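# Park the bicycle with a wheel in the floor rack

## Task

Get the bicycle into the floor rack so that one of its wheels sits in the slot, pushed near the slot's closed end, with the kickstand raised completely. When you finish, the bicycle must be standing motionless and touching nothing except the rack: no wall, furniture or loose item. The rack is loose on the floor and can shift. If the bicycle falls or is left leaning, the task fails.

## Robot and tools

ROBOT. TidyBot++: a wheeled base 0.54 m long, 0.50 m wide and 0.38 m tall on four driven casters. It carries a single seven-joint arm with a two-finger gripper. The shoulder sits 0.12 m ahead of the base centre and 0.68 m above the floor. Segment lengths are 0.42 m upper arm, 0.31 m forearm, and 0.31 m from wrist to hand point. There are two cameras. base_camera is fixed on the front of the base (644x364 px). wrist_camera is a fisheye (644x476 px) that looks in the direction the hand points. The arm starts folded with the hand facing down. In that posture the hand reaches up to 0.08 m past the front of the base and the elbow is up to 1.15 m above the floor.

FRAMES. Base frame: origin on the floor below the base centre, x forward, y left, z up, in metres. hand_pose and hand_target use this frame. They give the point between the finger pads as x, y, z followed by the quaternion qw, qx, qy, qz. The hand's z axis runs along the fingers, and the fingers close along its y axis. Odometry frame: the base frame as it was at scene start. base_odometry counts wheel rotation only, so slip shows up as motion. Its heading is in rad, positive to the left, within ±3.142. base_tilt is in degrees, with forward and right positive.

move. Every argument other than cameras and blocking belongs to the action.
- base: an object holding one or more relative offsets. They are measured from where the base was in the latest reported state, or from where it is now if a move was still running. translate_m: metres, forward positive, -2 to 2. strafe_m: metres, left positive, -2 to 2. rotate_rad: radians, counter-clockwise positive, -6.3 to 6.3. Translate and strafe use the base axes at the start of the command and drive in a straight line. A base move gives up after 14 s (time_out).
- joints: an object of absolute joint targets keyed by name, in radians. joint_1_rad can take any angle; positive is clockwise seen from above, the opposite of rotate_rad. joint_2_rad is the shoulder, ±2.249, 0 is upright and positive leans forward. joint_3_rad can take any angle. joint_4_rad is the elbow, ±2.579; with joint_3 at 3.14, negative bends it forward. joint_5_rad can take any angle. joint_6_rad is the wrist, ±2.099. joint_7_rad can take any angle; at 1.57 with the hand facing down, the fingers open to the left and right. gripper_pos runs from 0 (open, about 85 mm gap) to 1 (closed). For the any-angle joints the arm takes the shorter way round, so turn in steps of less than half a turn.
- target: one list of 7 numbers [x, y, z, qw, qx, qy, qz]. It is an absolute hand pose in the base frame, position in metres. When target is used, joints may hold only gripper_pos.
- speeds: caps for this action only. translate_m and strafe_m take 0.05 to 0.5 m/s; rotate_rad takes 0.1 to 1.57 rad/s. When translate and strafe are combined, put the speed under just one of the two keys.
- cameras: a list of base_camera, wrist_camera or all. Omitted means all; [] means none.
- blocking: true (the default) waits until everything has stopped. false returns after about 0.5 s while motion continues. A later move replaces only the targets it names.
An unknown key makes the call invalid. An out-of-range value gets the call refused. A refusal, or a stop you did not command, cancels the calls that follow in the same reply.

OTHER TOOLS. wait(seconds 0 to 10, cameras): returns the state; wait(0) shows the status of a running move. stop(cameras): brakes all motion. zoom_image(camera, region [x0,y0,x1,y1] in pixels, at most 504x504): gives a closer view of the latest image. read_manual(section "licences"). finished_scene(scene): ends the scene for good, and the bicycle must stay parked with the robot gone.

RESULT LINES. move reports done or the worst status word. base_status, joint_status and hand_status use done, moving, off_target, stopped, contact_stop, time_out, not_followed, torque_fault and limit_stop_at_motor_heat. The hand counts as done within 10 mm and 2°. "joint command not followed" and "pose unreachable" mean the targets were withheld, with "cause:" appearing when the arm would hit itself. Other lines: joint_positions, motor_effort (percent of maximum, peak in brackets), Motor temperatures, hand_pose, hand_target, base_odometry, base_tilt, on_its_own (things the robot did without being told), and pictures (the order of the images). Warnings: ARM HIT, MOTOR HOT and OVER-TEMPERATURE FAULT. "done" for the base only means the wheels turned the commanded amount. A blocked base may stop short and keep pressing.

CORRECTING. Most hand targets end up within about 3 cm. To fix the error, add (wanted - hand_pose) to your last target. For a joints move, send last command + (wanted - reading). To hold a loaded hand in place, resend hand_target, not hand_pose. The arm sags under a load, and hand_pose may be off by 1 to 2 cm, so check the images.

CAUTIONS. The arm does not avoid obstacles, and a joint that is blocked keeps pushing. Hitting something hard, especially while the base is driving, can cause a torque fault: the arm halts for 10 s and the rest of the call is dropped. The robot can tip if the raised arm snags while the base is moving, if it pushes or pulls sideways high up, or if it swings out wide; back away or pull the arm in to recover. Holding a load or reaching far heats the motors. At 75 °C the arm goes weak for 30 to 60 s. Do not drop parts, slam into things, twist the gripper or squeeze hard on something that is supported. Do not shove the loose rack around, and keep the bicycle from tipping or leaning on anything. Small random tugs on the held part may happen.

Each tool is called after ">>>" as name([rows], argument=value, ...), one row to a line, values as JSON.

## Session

>>> move(joints={"joint_1_rad":0,"joint_2_rad":-0.35,"joint_3_rad":3.14,"joint_4_rad":-2.2,"joint_5_rad":0,"joint_6_rad":0.0,"joint_7_rad":1.57}, cameras=["base_camera", "wrist_camera"])

Scene clock: 1.87 s.
Motor temperatures (°C): [39 37 33 36 41 40 46]
move: done
base_odometry: x=+0.000 y=+0.000 heading=+0.000
base_tilt: forward=+0.0 right=+0.1
base_status: not commanded
joint_positions: joint_1_rad=+0.012 joint_2_rad=-0.332 joint_3_rad=+3.122 joint_4_rad=-2.216 joint_5_rad=-0.022 joint_6_rad=-0.080 joint_7_rad=+1.527 gripper_pos=+0.000
joint_status: all done
motor_effort: joint_1_rad=+0(2) joint_2_rad=-7(8) joint_3_rad=+2(3) joint_4_rad=+18(19) joint_5_rad=+0(2) joint_6_rad=+8(9) joint_7_rad=+0(1)
hand_pose: x=+0.5683 y=+0.0063 z=+0.8637 quat_wxyz=(-0.018, +0.831, -0.022, +0.555) (m; base frame)
hand_target: x=+0.5761 y=+0.0022 z=+0.9046 quat_wxyz=(+0.000, +0.799, +0.000, +0.602) (m; base frame)
hand_status: not commanded
pictures: base_camera, wrist_camera

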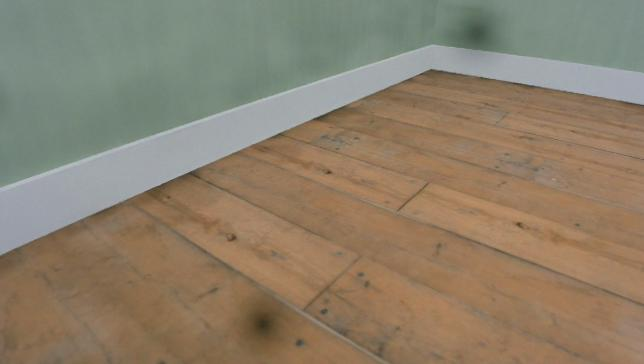

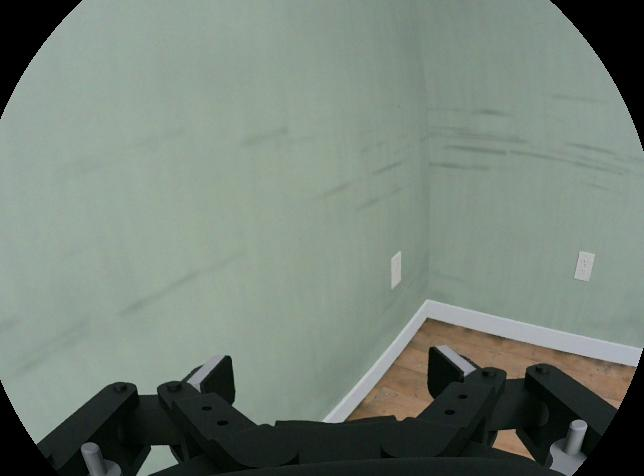

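>>> move(base={"rotate_rad": -1.3}, joints={"joint_4_rad":-2.5,"joint_6_rad":0.1}, cameras=["base_camera", "wrist_camera"])

>>> move(base={"rotate_rad": -1.3}, cameras=["base_camera", "wrist_camera"])

Scene clock: 10.37 s.
Motor temperatures (°C): [39 37 33 36 41 40 46]
move: done
base_odometry: x=+0.000 y=+0.000 heading=-1.300
base_tilt: forward=-0.1 right=+0.0
base_status: done
joint_positions: joint_1_rad=+0.006 joint_2_rad=-0.332 joint_3_rad=+3.128 joint_4_rad=-2.471 joint_5_rad=-0.022 joint_6_rad=+0.023 joint_7_rad=+1.527 gripper_pos=+0.000
joint_status: all done
motor_effort: joint_1_rad=-1(2) joint_2_rad=-5(8) joint_3_rad=+2(4) joint_4_rad=+18(20) joint_5_rad=+1(1) joint_6_rad=+7(10) joint_7_rad=+0(0)
hand_pose: x=+0.5128 y=+0.0041 z=+0.7490 quat_wxyz=(-0.016, +0.871, -0.025, +0.490) (m; base frame)
hand_target: x=+0.5140 y=+0.0020 z=+0.7614 quat_wxyz=(+0.000, +0.855, +0.000, +0.519) (m; base frame)
hand_status: not commanded
pictures: base_camera, wrist_camera

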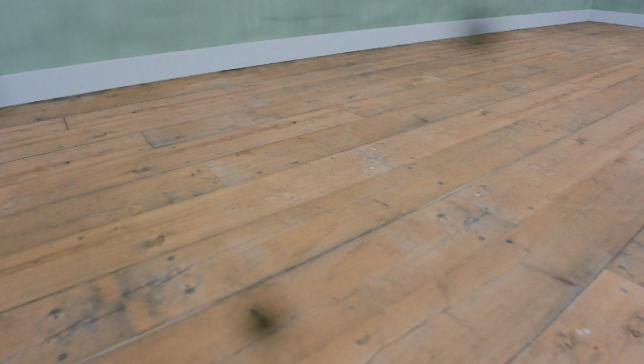

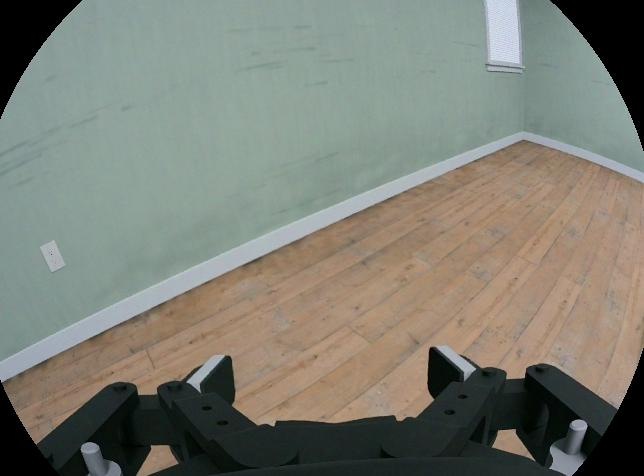

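Scene clock: 12.50 s.
Motor temperatures (°C): [39 37 33 36 41 40 46]
move: done
base_odometry: x=+0.000 y=+0.000 heading=-2.599
base_tilt: forward=+0.0 right=+0.0
base_status: done
joint_positions: joint_1_rad=+0.005 joint_2_rad=-0.332 joint_3_rad=+3.131 joint_4_rad=-2.471 joint_5_rad=-0.022 joint_6_rad=+0.025 joint_7_rad=+1.527 gripper_pos=+0.000
joint_status: not commanded
motor_effort: joint_1_rad=-1(2) joint_2_rad=-5(6) joint_3_rad=+2(3) joint_4_rad=+16(18) joint_5_rad=+0(1) joint_6_rad=+7(9) joint_7_rad=+0(0)
hand_pose: x=+0.5132 y=+0.0034 z=+0.7496 quat_wxyz=(-0.016, +0.870, -0.026, +0.491) (m; base frame)
hand_target: x=+0.5140 y=+0.0020 z=+0.7614 quat_wxyz=(+0.000, +0.855, +0.000, +0.519) (m; base frame)
hand_status: not commanded
pictures: base_camera, wrist_camera

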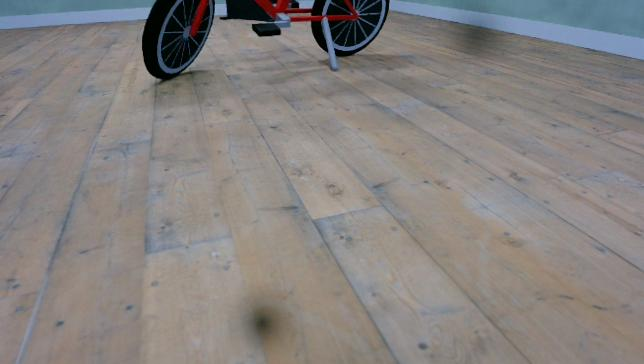

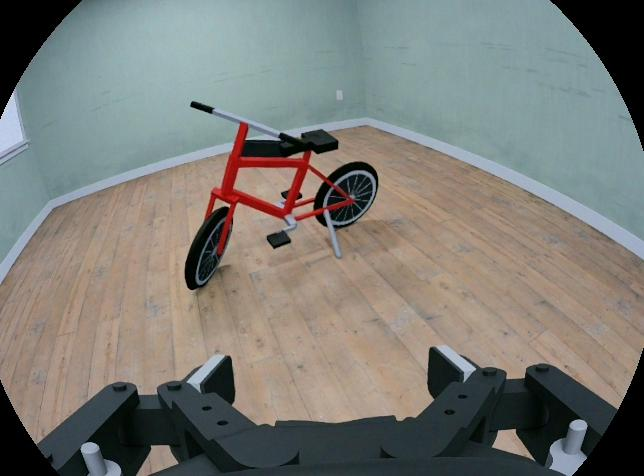

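>>> zoom_image(camera="wrist_camera", region=[150, 70, 420, 310])

>>> zoom_image(camera="base_camera", region=[100, 0, 420, 100])

Scaled by 1.867.

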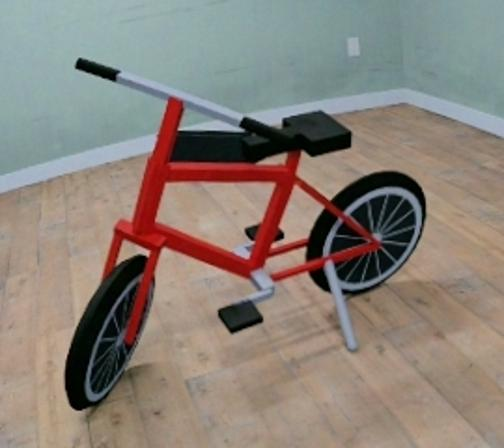

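Scaled by 1.575.

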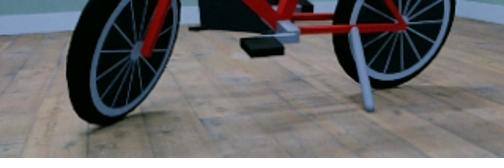

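>>> move(base={"translate_m": 0.7, "strafe_m": 1.2}, cameras=["base_camera", "wrist_camera"])

Scene clock: 34.10 s.
Motor temperatures (°C): [39 37 33 36 41 41 46]
move: done
base_odometry: x=+0.020 y=-1.389 heading=-2.600
base_tilt: forward=+0.0 right=+0.1
base_status: done
joint_positions: joint_1_rad=+0.005 joint_2_rad=-0.335 joint_3_rad=+3.131 joint_4_rad=-2.473 joint_5_rad=-0.022 joint_6_rad=+0.026 joint_7_rad=+1.527 gripper_pos=+0.000
joint_status: not commanded
motor_effort: joint_1_rad=-1(2) joint_2_rad=-5(7) joint_3_rad=+2(4) joint_4_rad=+16(18) joint_5_rad=+0(1) joint_6_rad=+8(10) joint_7_rad=+0(0)
hand_pose: x=+0.5125 y=+0.0034 z=+0.7497 quat_wxyz=(-0.016, +0.870, -0.026, +0.492) (m; base frame)
hand_target: x=+0.5140 y=+0.0020 z=+0.7614 quat_wxyz=(+0.000, +0.855, +0.000, +0.519) (m; base frame)
hand_status: not commanded
pictures: base_camera, wrist_camera

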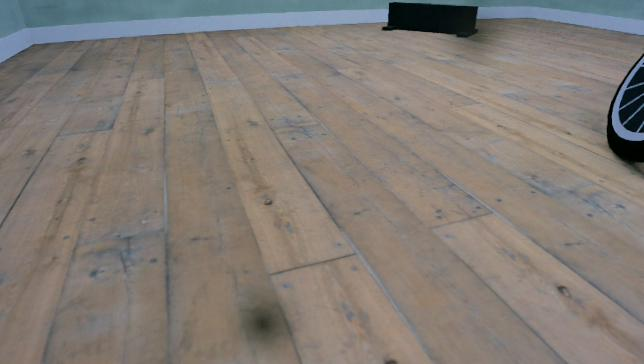

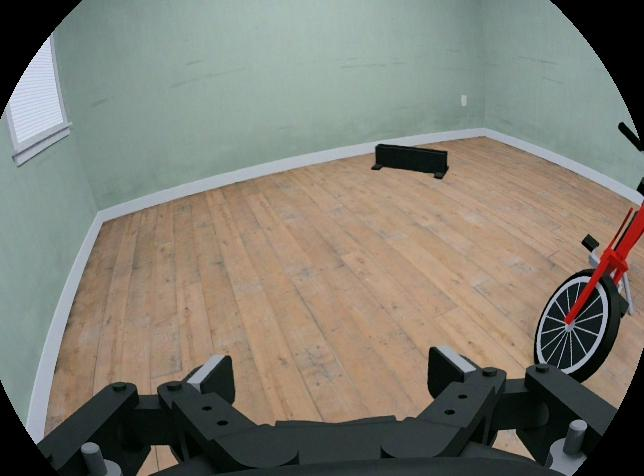

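>>> move(base={"rotate_rad": -0.55}, joints={"joint_6_rad":-0.3}, cameras=["base_camera", "wrist_camera"])

Scene clock: 42.67 s.
Motor temperatures (°C): [39 37 33 36 41 41 46]
move: done
base_odometry: x=+0.020 y=-1.389 heading=+3.134
base_tilt: forward=-0.1 right=+0.0
base_status: done
joint_positions: joint_1_rad=+0.004 joint_2_rad=-0.335 joint_3_rad=+3.132 joint_4_rad=-2.485 joint_5_rad=-0.022 joint_6_rad=-0.263 joint_7_rad=+1.527 gripper_pos=+0.000
joint_status: all done
motor_effort: joint_1_rad=-1(2) joint_2_rad=-4(5) joint_3_rad=+2(3) joint_4_rad=+15(18) joint_5_rad=+0(1) joint_6_rad=+6(8) joint_7_rad=+0(0)
hand_pose: x=+0.4508 y=+0.0046 z=+0.6747 quat_wxyz=(-0.014, +0.934, -0.027, +0.356) (m; base frame)
hand_target: x=+0.4363 y=+0.0018 z=+0.6652 quat_wxyz=(+0.000, +0.941, +0.000, +0.339) (m; base frame)
hand_status: not commanded
pictures: base_camera, wrist_camera

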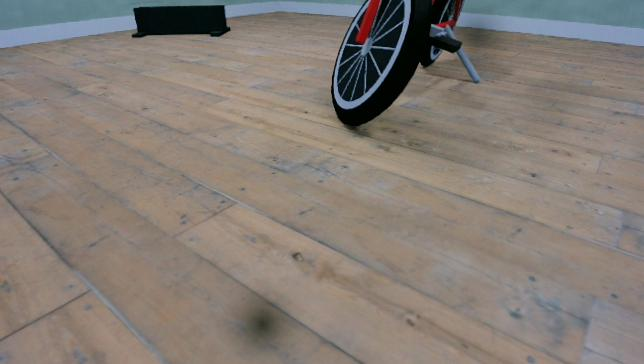

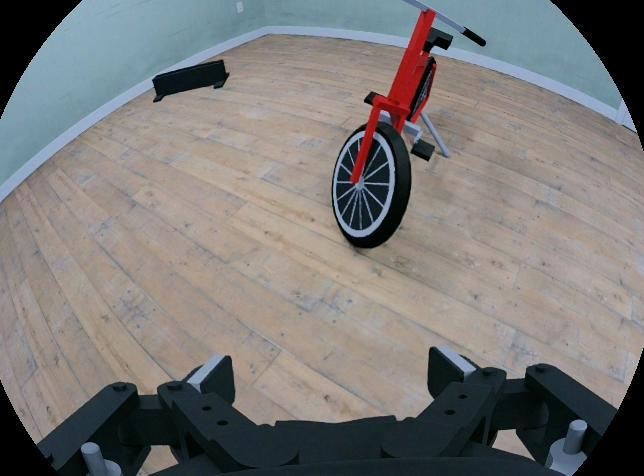

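>>> move(base={"translate_m": 1.15, "strafe_m": 0.75}, cameras=["base_camera", "wrist_camera"])

Scene clock: 65.67 s.
Motor temperatures (°C): [39 37 33 36 41 40 46]
move: done
base_odometry: x=-1.136 y=-2.130 heading=+3.133
base_tilt: forward=-0.1 right=+0.0
base_status: done
joint_positions: joint_1_rad=+0.004 joint_2_rad=-0.340 joint_3_rad=+3.132 joint_4_rad=-2.485 joint_5_rad=-0.022 joint_6_rad=-0.263 joint_7_rad=+1.527 gripper_pos=+0.000
joint_status: not commanded
motor_effort: joint_1_rad=-1(1) joint_2_rad=-4(6) joint_3_rad=+2(3) joint_4_rad=+16(17) joint_5_rad=+0(1) joint_6_rad=+6(7) joint_7_rad=+0(0)
hand_pose: x=+0.4508 y=+0.0046 z=+0.6763 quat_wxyz=(-0.014, +0.933, -0.027, +0.358) (m; base frame)
hand_target: x=+0.4363 y=+0.0018 z=+0.6652 quat_wxyz=(+0.000, +0.941, +0.000, +0.339) (m; base frame)
hand_status: not commanded
pictures: base_camera, wrist_camera

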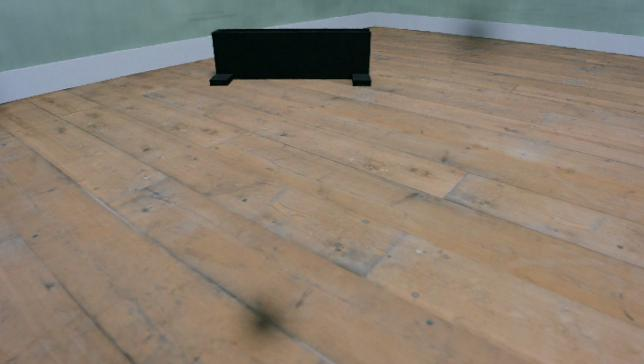

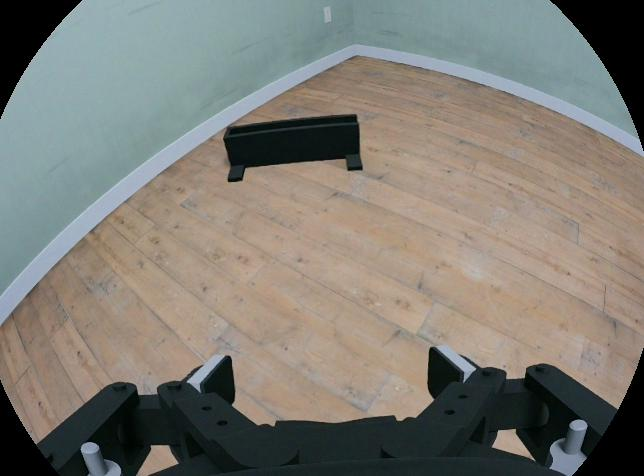

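>>> zoom_image(camera="wrist_camera", region=[210, 95, 380, 195])

Scaled by 2.965.

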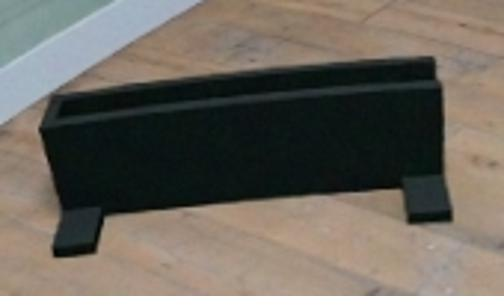

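>>> move(base={"translate_m": 0.7, "strafe_m": 0.07}, joints={"joint_6_rad":-0.75}, cameras=["base_camera", "wrist_camera"])

Scene clock: 88.33 s.
Motor temperatures (°C): [39 37 32 36 41 40 46]
move: done
base_odometry: x=-1.837 y=-2.194 heading=+3.134
base_tilt: forward=-0.1 right=+0.0
base_status: done
joint_positions: joint_1_rad=+0.004 joint_2_rad=-0.342 joint_3_rad=+3.132 joint_4_rad=-2.491 joint_5_rad=-0.022 joint_6_rad=-0.687 joint_7_rad=+1.527 gripper_pos=+0.000
joint_status: all done
motor_effort: joint_1_rad=-1(1) joint_2_rad=-2(4) joint_3_rad=+2(3) joint_4_rad=+14(17) joint_5_rad=+0(1) joint_6_rad=+3(6) joint_7_rad=+0(0)
hand_pose: x=+0.3350 y=+0.0064 z=+0.6098 quat_wxyz=(-0.010, +0.988, -0.026, +0.152) (m; base frame)
hand_target: x=+0.3123 y=+0.0016 z=+0.6027 quat_wxyz=(+0.000, +0.993, +0.000, +0.120) (m; base frame)
hand_status: not commanded
pictures: base_camera, wrist_camera

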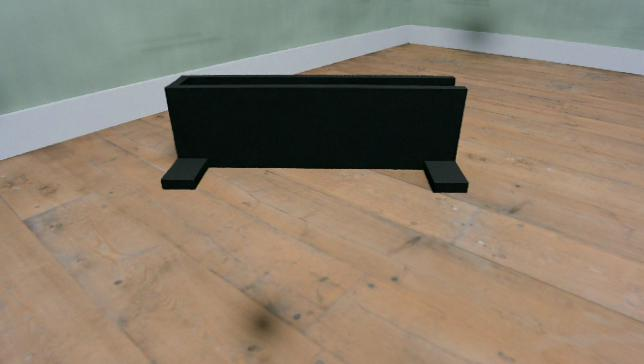

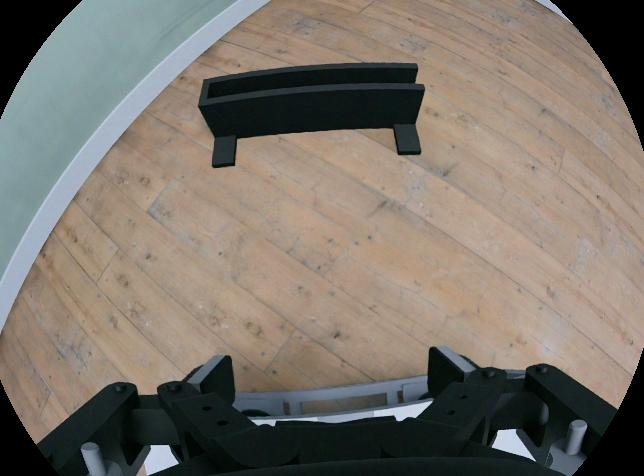

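>>> move(base={"translate_m": 0.26}, joints={"gripper_pos": 0.45}, cameras=[])

>>> move(target=[0.60, 0.0, 0.30, 0.0, 0.7071, 0.7071, 0.0], cameras=["base_camera", "wrist_camera"])

Scene clock: 101.30 s.
Motor temperatures (°C): [39 36 32 36 41 40 46]
move: done
base_odometry: x=-2.097 y=-2.193 heading=+3.134
base_tilt: forward=-0.1 right=+0.0
base_status: done
joint_positions: joint_1_rad=+0.004 joint_2_rad=-0.343 joint_3_rad=+3.132 joint_4_rad=-2.491 joint_5_rad=-0.022 joint_6_rad=-0.687 joint_7_rad=+1.527 gripper_pos=+0.450
joint_status: all done
motor_effort: joint_1_rad=-1(1) joint_2_rad=-2(4) joint_3_rad=+2(3) joint_4_rad=+14(15) joint_5_rad=+0(1) joint_6_rad=+3(4) joint_7_rad=+0(0)
hand_pose: x=+0.3349 y=+0.0064 z=+0.6099 quat_wxyz=(-0.010, +0.988, -0.026, +0.153) (m; base frame)
hand_target: x=+0.3123 y=+0.0016 z=+0.6027 quat_wxyz=(+0.000, +0.993, +0.000, +0.120) (m; base frame)
hand_status: not commanded
pictures: none
No camera images: "cameras" was empty.

Scene clock: 104.23 s.
Motor temperatures (°C): [39 36 32 36 41 40 46]
move: off_target
base_odometry: x=-2.097 y=-2.193 heading=+3.134
base_tilt: forward=-0.1 right=+0.0
base_status: not commanded
joint_positions: joint_1_rad=+0.173 joint_2_rad=+1.048 joint_3_rad=+2.875 joint_4_rad=-1.738 joint_5_rad=+0.516 joint_6_rad=-0.534 joint_7_rad=+2.570 gripper_pos=+0.450
joint_status: not commanded
motor_effort: joint_1_rad=-1(1) joint_2_rad=-35(37) joint_3_rad=-3(3) joint_4_rad=+4(15) joint_5_rad=+0(1) joint_6_rad=-1(4) joint_7_rad=+0(0)
hand_pose: x=+0.5612 y=-0.0055 z=+0.3000 quat_wxyz=(-0.026, +0.751, +0.659, -0.045) (m; base frame)
hand_target: x=+0.6000 y=+0.0000 z=+0.3000 quat_wxyz=(+0.000, +0.707, +0.707, +0.000) (m; base frame)
hand_status: off_target (0.039 m and 9.6 deg from the pose sent, 0.408 m and 94.3 deg at the start)
pictures: base_camera, wrist_camera

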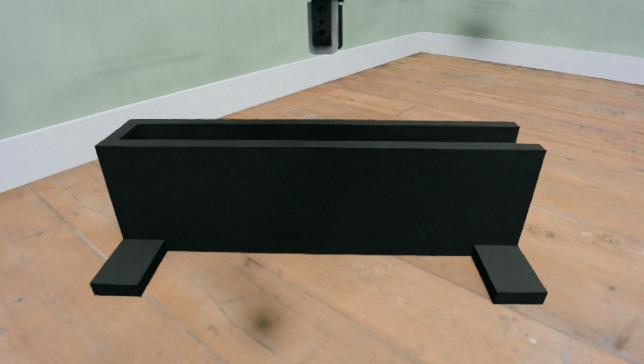

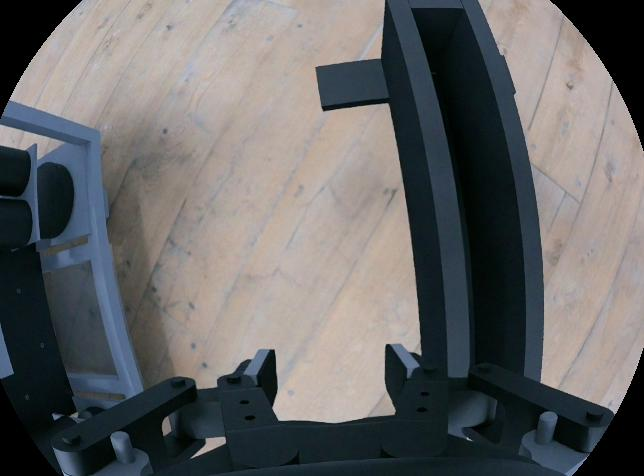

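>>> move(target=[0.675, 0.0, 0.21, 0.0, 0.7071, 0.7071, 0.0], cameras=["base_camera", "wrist_camera"])

Scene clock: 113.33 s.
Motor temperatures (°C): [39 37 32 36 41 40 46]
move: off_target
base_odometry: x=-2.097 y=-2.193 heading=+3.134
base_tilt: forward=+0.0 right=+0.0
base_status: not commanded
joint_positions: joint_1_rad=+0.159 joint_2_rad=+1.316 joint_3_rad=+2.874 joint_4_rad=-1.364 joint_5_rad=+0.517 joint_6_rad=-0.534 joint_7_rad=+2.695 gripper_pos=+0.450
joint_status: not commanded
motor_effort: joint_1_rad=-1(1) joint_2_rad=-41(43) joint_3_rad=-3(4) joint_4_rad=+5(6) joint_5_rad=+0(1) joint_6_rad=+0(1) joint_7_rad=+0(0)
hand_pose: x=+0.6672 y=-0.0034 z=+0.2090 quat_wxyz=(-0.003, +0.735, +0.678, +0.000) (m; base frame)
hand_target: x=+0.6750 y=+0.0000 z=+0.2100 quat_wxyz=(+0.000, +0.707, +0.707, +0.000) (m; base frame)
hand_status: off_target (0.009 m and 4.6 deg from the pose sent, 0.145 m and 9.6 deg at the start)
pictures: base_camera, wrist_camera

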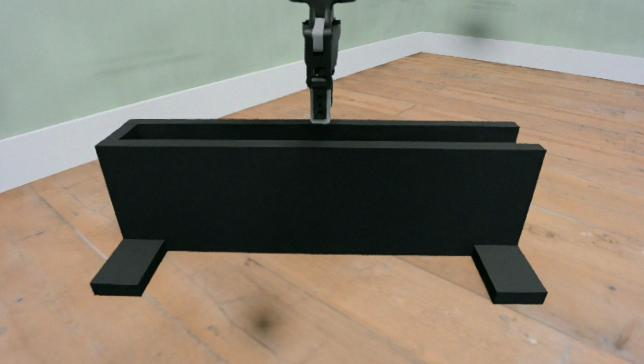

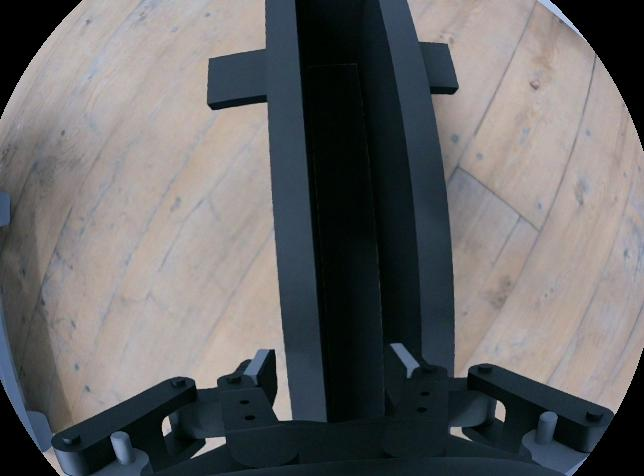

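>>> move(target=[0.665, 0.0, 0.125, 0.0, 0.7, 0.714, 0.0], cameras=["wrist_camera"])

Scene clock: 118.43 s.
Motor temperatures (°C): [39 37 32 36 41 40 46]
move: off_target
base_odometry: x=-2.097 y=-2.193 heading=+3.134
base_tilt: forward=-0.1 right=+0.0
base_status: not commanded
joint_positions: joint_1_rad=+0.145 joint_2_rad=+1.493 joint_3_rad=+2.881 joint_4_rad=-1.271 joint_5_rad=+0.517 joint_6_rad=-0.523 joint_7_rad=+2.697 gripper_pos=+0.450
joint_status: not commanded
motor_effort: joint_1_rad=-1(1) joint_2_rad=-40(43) joint_3_rad=-3(4) joint_4_rad=+4(6) joint_5_rad=+0(1) joint_6_rad=-1(3) joint_7_rad=+0(0)
hand_pose: x=+0.6343 y=+0.0067 z=+0.1255 quat_wxyz=(-0.034, +0.738, +0.674, -0.023) (m; base frame)
hand_target: x=+0.6650 y=+0.0000 z=+0.1250 quat_wxyz=(+0.000, +0.700, +0.714, +0.000) (m; base frame)
hand_status: off_target (0.031 m and 7.8 deg from the pose sent, 0.084 m and 5.7 deg at the start)
pictures: wrist_camera

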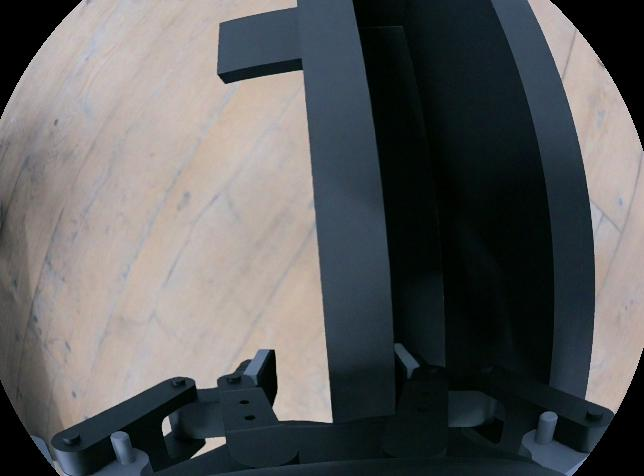

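>>> move(target=[0.685, 0.0, 0.12, 0.02, 0.69, 0.722, 0.01], cameras=[])

>>> move(joints={"gripper_pos": 0.9}, cameras=["wrist_camera", "base_camera"])

Scene clock: 122.13 s.
Motor temperatures (°C): [39 37 32 36 41 40 46]
move: off_target
base_odometry: x=-2.097 y=-2.193 heading=+3.134
base_tilt: forward=-0.1 right=+0.0
base_status: not commanded
joint_positions: joint_1_rad=+0.125 joint_2_rad=+1.503 joint_3_rad=+2.895 joint_4_rad=-1.230 joint_5_rad=+0.521 joint_6_rad=-0.514 joint_7_rad=+2.697 gripper_pos=+0.450
joint_status: not commanded
motor_effort: joint_1_rad=-1(2) joint_2_rad=-42(42) joint_3_rad=-3(4) joint_4_rad=+5(6) joint_5_rad=+0(0) joint_6_rad=+0(2) joint_7_rad=+0(0)
hand_pose: x=+0.6541 y=+0.0055 z=+0.1227 quat_wxyz=(-0.016, +0.734, +0.678, -0.015) (m; base frame)
hand_target: x=+0.6850 y=+0.0000 z=+0.1200 quat_wxyz=(+0.020, +0.691, +0.723, +0.010) (m; base frame)
hand_status: off_target (0.031 m and 8.7 deg from the pose sent, 0.051 m and 10.6 deg at the start)
pictures: none
No camera images: "cameras" was empty.

Scene clock: 123.47 s.
Motor temperatures (°C): [39 37 32 36 41 40 46]
move: off_target
base_odometry: x=-2.097 y=-2.193 heading=+3.134
base_tilt: forward=-0.1 right=+0.0
base_status: not commanded
joint_positions: joint_1_rad=+0.123 joint_2_rad=+1.505 joint_3_rad=+2.898 joint_4_rad=-1.220 joint_5_rad=+0.527 joint_6_rad=-0.495 joint_7_rad=+2.699 gripper_pos=+0.800
joint_status: gripper_pos off_target (ended at +0.800, target +0.900)
motor_effort: joint_1_rad=+0(1) joint_2_rad=-39(48) joint_3_rad=-3(4) joint_4_rad=+3(9) joint_5_rad=-1(2) joint_6_rad=-3(4) joint_7_rad=+0(2)
hand_pose: x=+0.6644 y=+0.0057 z=+0.1224 quat_wxyz=(-0.007, +0.732, +0.681, -0.005) (m; base frame)
hand_target: x=+0.6850 y=+0.0000 z=+0.1200 quat_wxyz=(+0.020, +0.691, +0.723, +0.010) (m; base frame)
hand_status: not commanded
pictures: base_camera, wrist_camera

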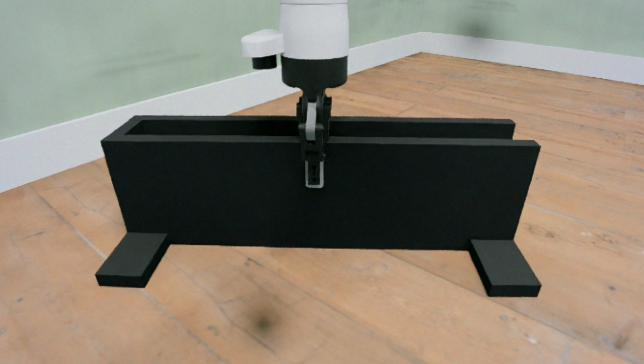

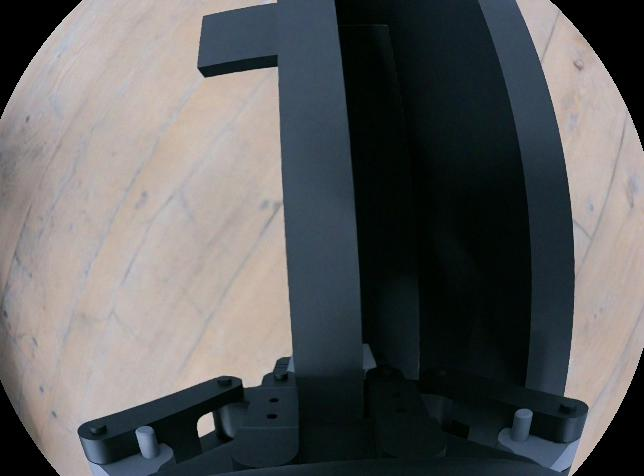

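>>> move(target=[0.68, 0.0, 0.16, 0.0, 0.7071, 0.7071, 0.0], cameras=["base_camera"])

Scene clock: 127.17 s.
Motor temperatures (°C): [39 37 32 36 41 40 46]
move: off_target
base_odometry: x=-2.097 y=-2.193 heading=+3.134
base_tilt: forward=+0.0 right=+0.0
base_status: not commanded
joint_positions: joint_1_rad=+0.127 joint_2_rad=+1.499 joint_3_rad=+2.898 joint_4_rad=-1.226 joint_5_rad=+0.526 joint_6_rad=-0.495 joint_7_rad=+2.709 gripper_pos=+0.800
joint_status: not commanded
motor_effort: joint_1_rad=+0(1) joint_2_rad=-49(49) joint_3_rad=-4(5) joint_4_rad=+6(7) joint_5_rad=+0(1) joint_6_rad=-1(2) joint_7_rad=+0(0)
hand_pose: x=+0.6637 y=+0.0034 z=+0.1247 quat_wxyz=(-0.008, +0.730, +0.684, -0.005) (m; base frame)
hand_target: x=+0.6800 y=+0.0000 z=+0.1600 quat_wxyz=(+0.000, +0.707, +0.707, +0.000) (m; base frame)
hand_status: off_target (0.039 m and 3.8 deg from the pose sent, 0.041 m and 4.2 deg at the start)
pictures: base_camera

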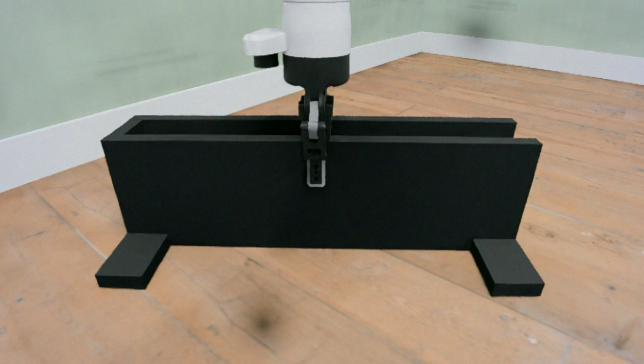

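>>> move(base={"translate_m": -1.9}, speeds={"translate_m": 0.3}, cameras=["base_camera", "wrist_camera"])

Scene clock: 146.50 s.
Motor temperatures (°C): [39 38 32 36 41 40 46]
move: done
base_odometry: x=-0.196 y=-2.206 heading=+3.134
base_tilt: forward=-0.1 right=+0.0
base_status: done
joint_positions: joint_1_rad=+0.131 joint_2_rad=+1.495 joint_3_rad=+2.898 joint_4_rad=-1.238 joint_5_rad=+0.526 joint_6_rad=-0.495 joint_7_rad=+2.710 gripper_pos=+0.800
joint_status: not commanded
motor_effort: joint_1_rad=+0(3) joint_2_rad=-49(54) joint_3_rad=-6(6) joint_4_rad=+6(8) joint_5_rad=-1(1) joint_6_rad=+0(2) joint_7_rad=+0(0)
hand_pose: x=+0.6595 y=+0.0023 z=+0.1258 quat_wxyz=(-0.010, +0.729, +0.684, -0.008) (m; base frame)
hand_target: x=+0.6800 y=+0.0000 z=+0.1600 quat_wxyz=(+0.000, +0.707, +0.707, +0.000) (m; base frame)
hand_status: not commanded
pictures: base_camera, wrist_camera

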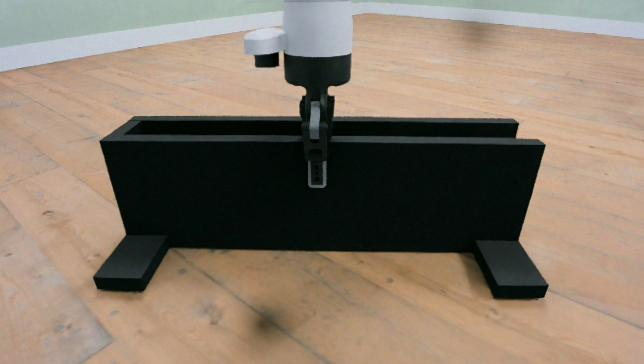

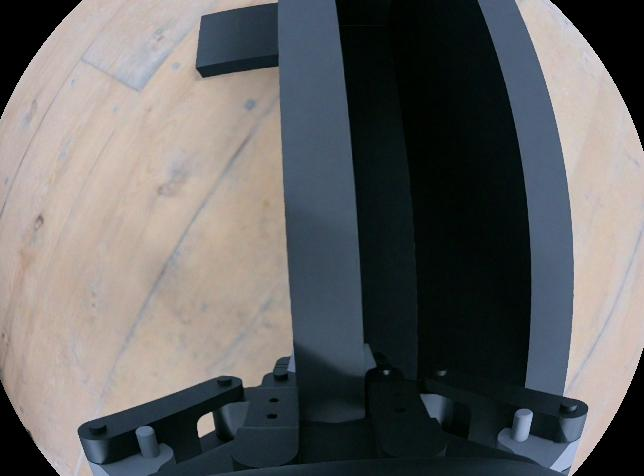

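>>> move(base={"translate_m": -0.5, "strafe_m": -0.65}, speeds={"translate_m": 0.3}, cameras=["base_camera"])

>>> move(base={"rotate_rad": 1.08}, speeds={"rotate_rad": 0.5}, cameras=["base_camera"])

Scene clock: 153.00 s.
Motor temperatures (°C): [39 38 32 36 41 40 46]
move: done
base_odometry: x=+0.309 y=-1.560 heading=+3.134
base_tilt: forward=-0.1 right=+0.0
base_status: done
joint_positions: joint_1_rad=+0.140 joint_2_rad=+1.495 joint_3_rad=+2.898 joint_4_rad=-1.238 joint_5_rad=+0.526 joint_6_rad=-0.495 joint_7_rad=+2.711 gripper_pos=+0.800
joint_status: not commanded
motor_effort: joint_1_rad=-1(5) joint_2_rad=-50(51) joint_3_rad=-5(7) joint_4_rad=+6(8) joint_5_rad=-1(1) joint_6_rad=+1(2) joint_7_rad=+0(1)
hand_pose: x=+0.6595 y=-0.0027 z=+0.1259 quat_wxyz=(-0.010, +0.733, +0.681, -0.007) (m; base frame)
hand_target: x=+0.6800 y=+0.0000 z=+0.1600 quat_wxyz=(+0.000, +0.707, +0.707, +0.000) (m; base frame)
hand_status: not commanded
pictures: base_camera

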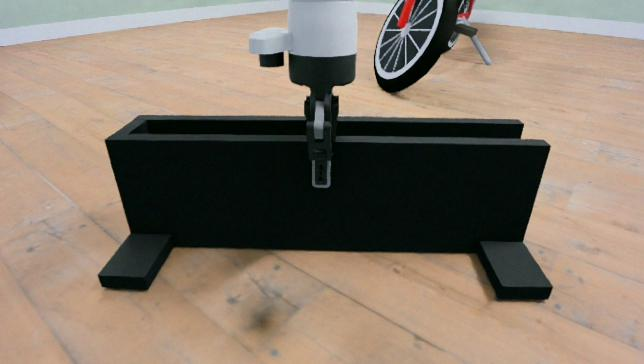

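Scene clock: 156.00 s.
Motor temperatures (°C): [39 38 32 36 41 40 46]
move: done
base_odometry: x=+0.308 y=-1.560 heading=-2.070
base_tilt: forward=-0.1 right=-0.1
base_status: done
joint_positions: joint_1_rad=+0.136 joint_2_rad=+1.491 joint_3_rad=+2.903 joint_4_rad=-1.240 joint_5_rad=+0.526 joint_6_rad=-0.504 joint_7_rad=+2.718 gripper_pos=+0.801
joint_status: not commanded
motor_effort: joint_1_rad=-1(9) joint_2_rad=-50(52) joint_3_rad=-4(13) joint_4_rad=+6(10) joint_5_rad=+0(2) joint_6_rad=-2(9) joint_7_rad=+0(3)
hand_pose: x=+0.6576 y=-0.0043 z=+0.1273 quat_wxyz=(-0.009, +0.729, +0.685, -0.013) (m; base frame)
hand_target: x=+0.6800 y=+0.0000 z=+0.1600 quat_wxyz=(+0.000, +0.707, +0.707, +0.000) (m; base frame)
hand_status: not commanded
pictures: base_camera

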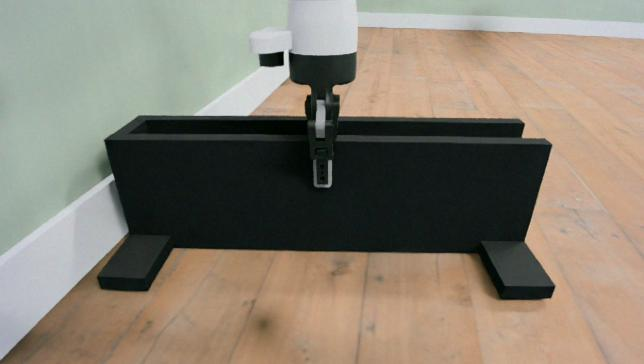

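>>> move(base={"translate_m": -0.27, "strafe_m": -0.6}, speeds={"translate_m": 0.3}, cameras=["base_camera"])

Scene clock: 167.63 s.
Motor temperatures (°C): [39 39 32 36 41 40 46]
move: done
base_odometry: x=-0.089 y=-1.036 heading=-2.069
base_tilt: forward=-0.1 right=+0.1
base_status: done
joint_positions: joint_1_rad=+0.139 joint_2_rad=+1.491 joint_3_rad=+2.899 joint_4_rad=-1.240 joint_5_rad=+0.526 joint_6_rad=-0.504 joint_7_rad=+2.718 gripper_pos=+0.801
joint_status: not commanded
motor_effort: joint_1_rad=-1(5) joint_2_rad=-51(52) joint_3_rad=-4(7) joint_4_rad=+8(9) joint_5_rad=+0(1) joint_6_rad=+0(3) joint_7_rad=+0(1)
hand_pose: x=+0.6578 y=-0.0034 z=+0.1276 quat_wxyz=(-0.011, +0.730, +0.684, -0.011) (m; base frame)
hand_target: x=+0.6800 y=+0.0000 z=+0.1600 quat_wxyz=(+0.000, +0.707, +0.707, +0.000) (m; base frame)
hand_status: not commanded
pictures: base_camera

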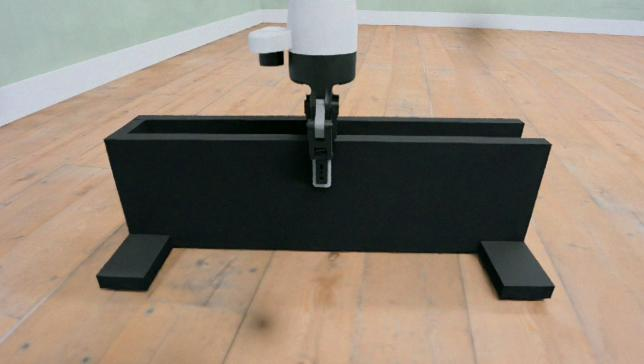

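>>> move(joints={"gripper_pos": 0.4}, cameras=[])

>>> move(target=[0.68, 0.0, 0.3, 0.0, 0.7071, 0.7071, 0.0], cameras=["base_camera"])

>>> move(joints={"joint_1_rad":0,"joint_2_rad":-0.35,"joint_3_rad":3.14,"joint_4_rad":-2.2,"joint_5_rad":0,"joint_6_rad":-0.5,"joint_7_rad":1.57,"gripper_pos":0}, cameras=[])

>>> move(base={"translate_m": -0.15, "strafe_m": -0.75}, cameras=["base_camera", "wrist_camera"])

Scene clock: 179.50 s.
Motor temperatures (°C): [39 39 32 36 41 40 46]
move: done
base_odometry: x=-0.089 y=-1.036 heading=-2.069
base_tilt: forward=-0.1 right=+0.1
base_status: not commanded
joint_positions: joint_1_rad=+0.139 joint_2_rad=+1.453 joint_3_rad=+2.899 joint_4_rad=-1.240 joint_5_rad=+0.526 joint_6_rad=-0.504 joint_7_rad=+2.718 gripper_pos=+0.400
joint_status: all done
motor_effort: joint_1_rad=+0(1) joint_2_rad=-44(51) joint_3_rad=-4(5) joint_4_rad=+7(7) joint_5_rad=+0(1) joint_6_rad=+1(2) joint_7_rad=+0(0)
hand_pose: x=+0.6781 y=-0.0061 z=+0.1482 quat_wxyz=(+0.004, +0.730, +0.684, +0.001) (m; base frame)
hand_target: x=+0.6800 y=+0.0000 z=+0.1600 quat_wxyz=(+0.000, +0.707, +0.707, +0.000) (m; base frame)
hand_status: not commanded
pictures: none
No camera images: "cameras" was empty.

Scene clock: 181.13 s.
Motor temperatures (°C): [39 39 32 36 41 40 46]
move: off_target
base_odometry: x=-0.089 y=-1.036 heading=-2.069
base_tilt: forward=-0.1 right=+0.0
base_status: not commanded
joint_positions: joint_1_rad=+0.153 joint_2_rad=+1.152 joint_3_rad=+2.860 joint_4_rad=-1.371 joint_5_rad=+0.512 joint_6_rad=-0.593 joint_7_rad=+2.742 gripper_pos=+0.400
joint_status: not commanded
motor_effort: joint_1_rad=-1(1) joint_2_rad=-42(48) joint_3_rad=-3(4) joint_4_rad=+9(9) joint_5_rad=+0(1) joint_6_rad=+2(2) joint_7_rad=+0(0)
hand_pose: x=+0.7161 y=-0.0078 z=+0.3015 quat_wxyz=(+0.043, +0.715, +0.697, +0.026) (m; base frame)
hand_target: x=+0.6800 y=+0.0000 z=+0.3000 quat_wxyz=(+0.000, +0.707, +0.707, +0.000) (m; base frame)
hand_status: off_target (0.037 m and 6.0 deg from the pose sent, 0.152 m and 3.8 deg at the start)
pictures: base_camera

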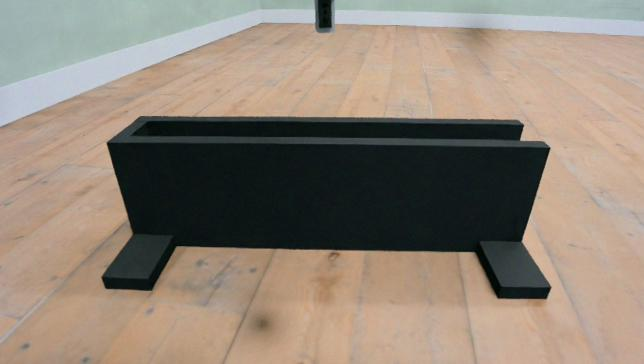

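Scene clock: 184.17 s.
Motor temperatures (°C): [39 39 32 36 41 40 46]
move: done
base_odometry: x=-0.089 y=-1.036 heading=-2.069
base_tilt: forward=+0.0 right=+0.0
base_status: not commanded
joint_positions: joint_1_rad=+0.012 joint_2_rad=-0.335 joint_3_rad=+3.121 joint_4_rad=-2.171 joint_5_rad=+0.068 joint_6_rad=-0.577 joint_7_rad=+1.649 gripper_pos=+0.000
joint_status: all done
motor_effort: joint_1_rad=-1(2) joint_2_rad=-6(44) joint_3_rad=+2(4) joint_4_rad=+18(19) joint_5_rad=+0(2) joint_6_rad=+6(7) joint_7_rad=+0(1)
hand_pose: x=+0.4914 y=-0.0067 z=+0.7650 quat_wxyz=(+0.043, +0.932, +0.061, +0.355) (m; base frame)
hand_target: x=+0.4984 y=+0.0020 z=+0.7717 quat_wxyz=(+0.000, +0.923, +0.000, +0.386) (m; base frame)
hand_status: not commanded
pictures: none
No camera images: "cameras" was empty.

Scene clock: 186.73 s.
Motor temperatures (°C): [39 39 32 36 41 40 46]
move: done
base_odometry: x=-0.676 y=-0.545 heading=-2.070
base_tilt: forward=-0.1 right=-0.1
base_status: done
joint_positions: joint_1_rad=+0.008 joint_2_rad=-0.335 joint_3_rad=+3.129 joint_4_rad=-2.171 joint_5_rad=+0.063 joint_6_rad=-0.575 joint_7_rad=+1.647 gripper_pos=+0.000
joint_status: not commanded
motor_effort: joint_1_rad=-1(2) joint_2_rad=-6(8) joint_3_rad=+1(4) joint_4_rad=+17(19) joint_5_rad=+1(1) joint_6_rad=+6(7) joint_7_rad=+0(0)
hand_pose: x=+0.4916 y=-0.0078 z=+0.7650 quat_wxyz=(+0.041, +0.932, +0.057, +0.355) (m; base frame)
hand_target: x=+0.4984 y=+0.0020 z=+0.7717 quat_wxyz=(+0.000, +0.923, +0.000, +0.386) (m; base frame)
hand_status: not commanded
pictures: base_camera, wrist_camera

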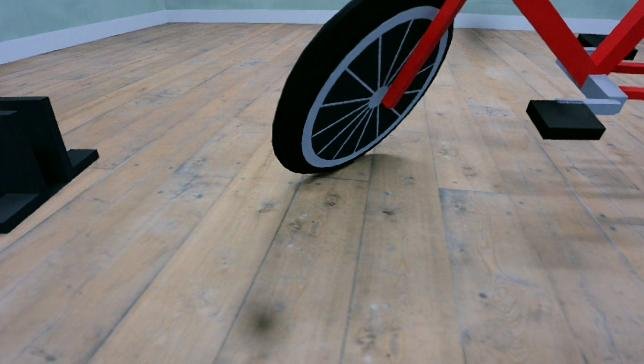

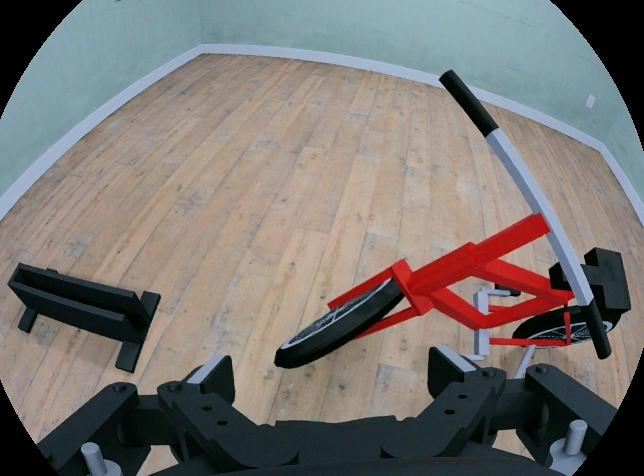

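>>> move(base={"strafe_m": -0.22, "translate_m": 0.05}, cameras=[])

>>> move(target=[0.70, -0.08, 0.79, -0.12, 0.973, 0.172, 0.097], cameras=["base_camera", "wrist_camera"])

Scene clock: 210.20 s.
Motor temperatures (°C): [39 38 32 36 41 40 46]
move: done
base_odometry: x=-0.893 y=-0.484 heading=-2.070
base_tilt: forward=-0.1 right=+0.0
base_status: done
joint_positions: joint_1_rad=+0.008 joint_2_rad=-0.335 joint_3_rad=+3.133 joint_4_rad=-2.171 joint_5_rad=+0.063 joint_6_rad=-0.575 joint_7_rad=+1.647 gripper_pos=+0.000
joint_status: not commanded
motor_effort: joint_1_rad=-1(2) joint_2_rad=-6(7) joint_3_rad=+2(3) joint_4_rad=+19(19) joint_5_rad=+0(1) joint_6_rad=+5(7) joint_7_rad=+0(0)
hand_pose: x=+0.4916 y=-0.0090 z=+0.7651 quat_wxyz=(+0.040, +0.932, +0.055, +0.356) (m; base frame)
hand_target: x=+0.4984 y=+0.0020 z=+0.7717 quat_wxyz=(+0.000, +0.923, +0.000, +0.386) (m; base frame)
hand_status: not commanded
pictures: none
No camera images: "cameras" was empty.

Scene clock: 213.23 s.
Motor temperatures (°C): [39 38 32 36 41 40 46]
move: off_target
base_odometry: x=-0.893 y=-0.484 heading=-2.070
base_tilt: forward=+0.0 right=+0.1
base_status: not commanded
joint_positions: joint_1_rad=+0.335 joint_2_rad=+0.640 joint_3_rad=+3.031 joint_4_rad=-0.730 joint_5_rad=-0.155 joint_6_rad=-1.631 joint_7_rad=+2.048 gripper_pos=+0.000
joint_status: not commanded
motor_effort: joint_1_rad=-1(2) joint_2_rad=-38(38) joint_3_rad=+0(3) joint_4_rad=+15(19) joint_5_rad=-2(2) joint_6_rad=+1(7) joint_7_rad=+0(0)
hand_pose: x=+0.7121 y=-0.1051 z=+0.7831 quat_wxyz=(-0.077, +0.984, +0.122, +0.106) (m; base frame)
hand_target: x=+0.7000 y=-0.0800 z=+0.7900 quat_wxyz=(-0.120, +0.973, +0.172, +0.097) (m; base frame)
hand_status: off_target (0.029 m and 7.7 deg from the pose sent, 0.222 m and 37.8 deg at the start)
pictures: base_camera, wrist_camera

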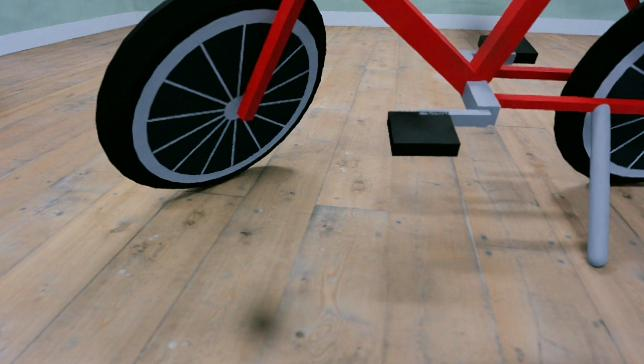

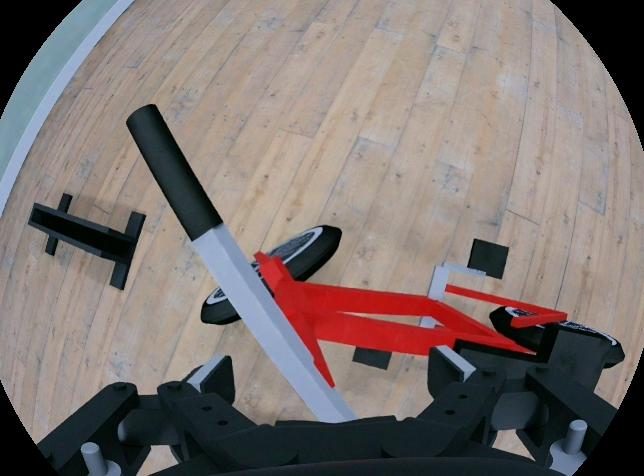

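>>> move(target=[0.70, -0.06, 0.76, -0.0555, 0.923, 0.3765, 0.0488], cameras=["wrist_camera"])

Scene clock: 231.30 s.
Motor temperatures (°C): [39 39 32 36 41 40 46]
move: off_target
base_odometry: x=-0.893 y=-0.484 heading=-2.070
base_tilt: forward=+0.0 right=+0.0
base_status: not commanded
joint_positions: joint_1_rad=+0.227 joint_2_rad=+0.687 joint_3_rad=+3.020 joint_4_rad=-0.708 joint_5_rad=-0.111 joint_6_rad=-1.663 joint_7_rad=+2.383 gripper_pos=+0.000
joint_status: not commanded
motor_effort: joint_1_rad=+0(3) joint_2_rad=-38(40) joint_3_rad=+0(2) joint_4_rad=+14(16) joint_5_rad=-1(2) joint_6_rad=+1(2) joint_7_rad=+0(0)
hand_pose: x=+0.7181 y=-0.0500 z=+0.7595 quat_wxyz=(-0.063, +0.936, +0.337, +0.081) (m; base frame)
hand_target: x=+0.7000 y=-0.0600 z=+0.7600 quat_wxyz=(-0.056, +0.923, +0.377, +0.049) (m; base frame)
hand_status: off_target (0.021 m and 6.1 deg from the pose sent, 0.052 m and 30.9 deg at the start)
pictures: wrist_camera

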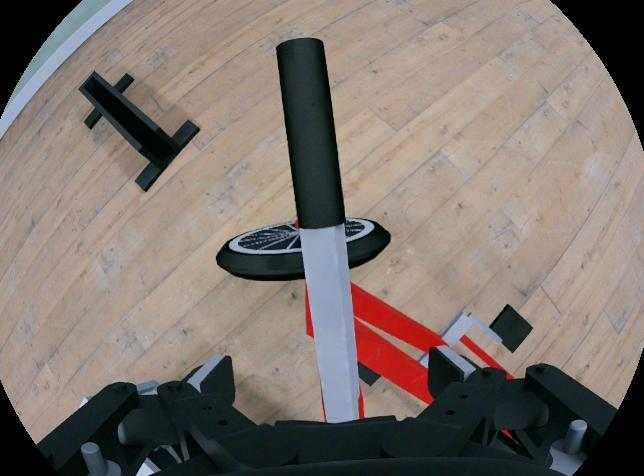

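>>> move(target=[0.70, -0.07, 0.695, -0.058, 0.91, 0.41, 0.04], cameras=["wrist_camera"])

Scene clock: 236.13 s.
Motor temperatures (°C): [39 39 32 36 41 40 46]
move: off_target
base_odometry: x=-0.893 y=-0.484 heading=-2.070
base_tilt: forward=-0.1 right=+0.0
base_status: not commanded
joint_positions: joint_1_rad=+0.252 joint_2_rad=+0.702 joint_3_rad=+3.001 joint_4_rad=-0.851 joint_5_rad=-0.102 joint_6_rad=-1.627 joint_7_rad=+2.479 gripper_pos=+0.000
joint_status: not commanded
motor_effort: joint_1_rad=+0(1) joint_2_rad=-38(40) joint_3_rad=+0(2) joint_4_rad=+14(17) joint_5_rad=-2(2) joint_6_rad=-1(2) joint_7_rad=+0(0)
hand_pose: x=+0.6902 y=-0.0518 z=+0.7063 quat_wxyz=(-0.091, +0.922, +0.374, +0.034) (m; base frame)
hand_target: x=+0.7000 y=-0.0700 z=+0.6950 quat_wxyz=(-0.058, +0.909, +0.410, +0.040) (m; base frame)
hand_status: off_target (0.024 m and 5.9 deg from the pose sent, 0.070 m and 10.1 deg at the start)
pictures: wrist_camera

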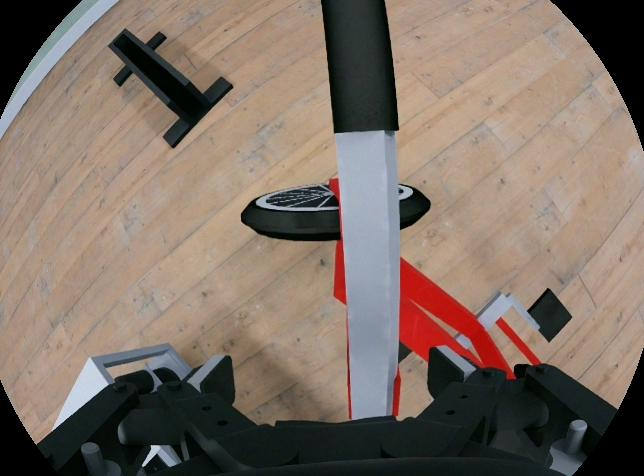

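>>> move(target=[0.715, -0.082, 0.668, -0.058, 0.91, 0.41, 0.04], cameras=["wrist_camera"])

Scene clock: 239.97 s.
Motor temperatures (°C): [39 39 32 36 41 40 46]
move: off_target
base_odometry: x=-0.893 y=-0.484 heading=-2.070
base_tilt: forward=+0.0 right=+0.0
base_status: not commanded
joint_positions: joint_1_rad=+0.265 joint_2_rad=+0.759 joint_3_rad=+2.997 joint_4_rad=-0.851 joint_5_rad=-0.095 joint_6_rad=-1.599 joint_7_rad=+2.499 gripper_pos=+0.000
joint_status: not commanded
motor_effort: joint_1_rad=-1(2) joint_2_rad=-40(42) joint_3_rad=-1(2) joint_4_rad=+15(16) joint_5_rad=-1(2) joint_6_rad=+0(1) joint_7_rad=+0(0)
hand_pose: x=+0.6983 y=-0.0613 z=+0.6728 quat_wxyz=(-0.099, +0.922, +0.374, +0.024) (m; base frame)
hand_target: x=+0.7150 y=-0.0820 z=+0.6680 quat_wxyz=(-0.058, +0.909, +0.410, +0.040) (m; base frame)
hand_status: off_target (0.027 m and 6.7 deg from the pose sent, 0.055 m and 5.9 deg at the start)
pictures: wrist_camera

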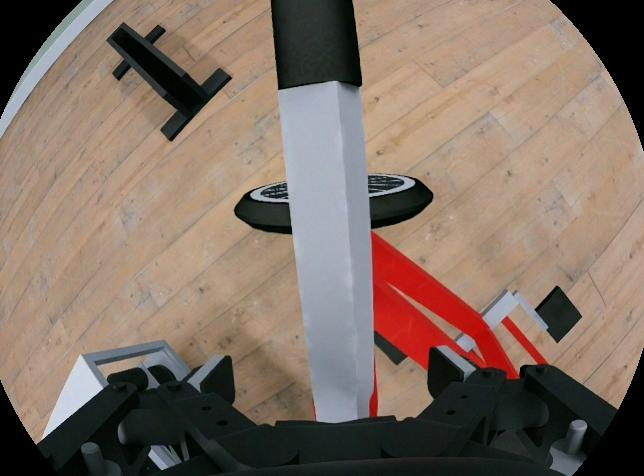

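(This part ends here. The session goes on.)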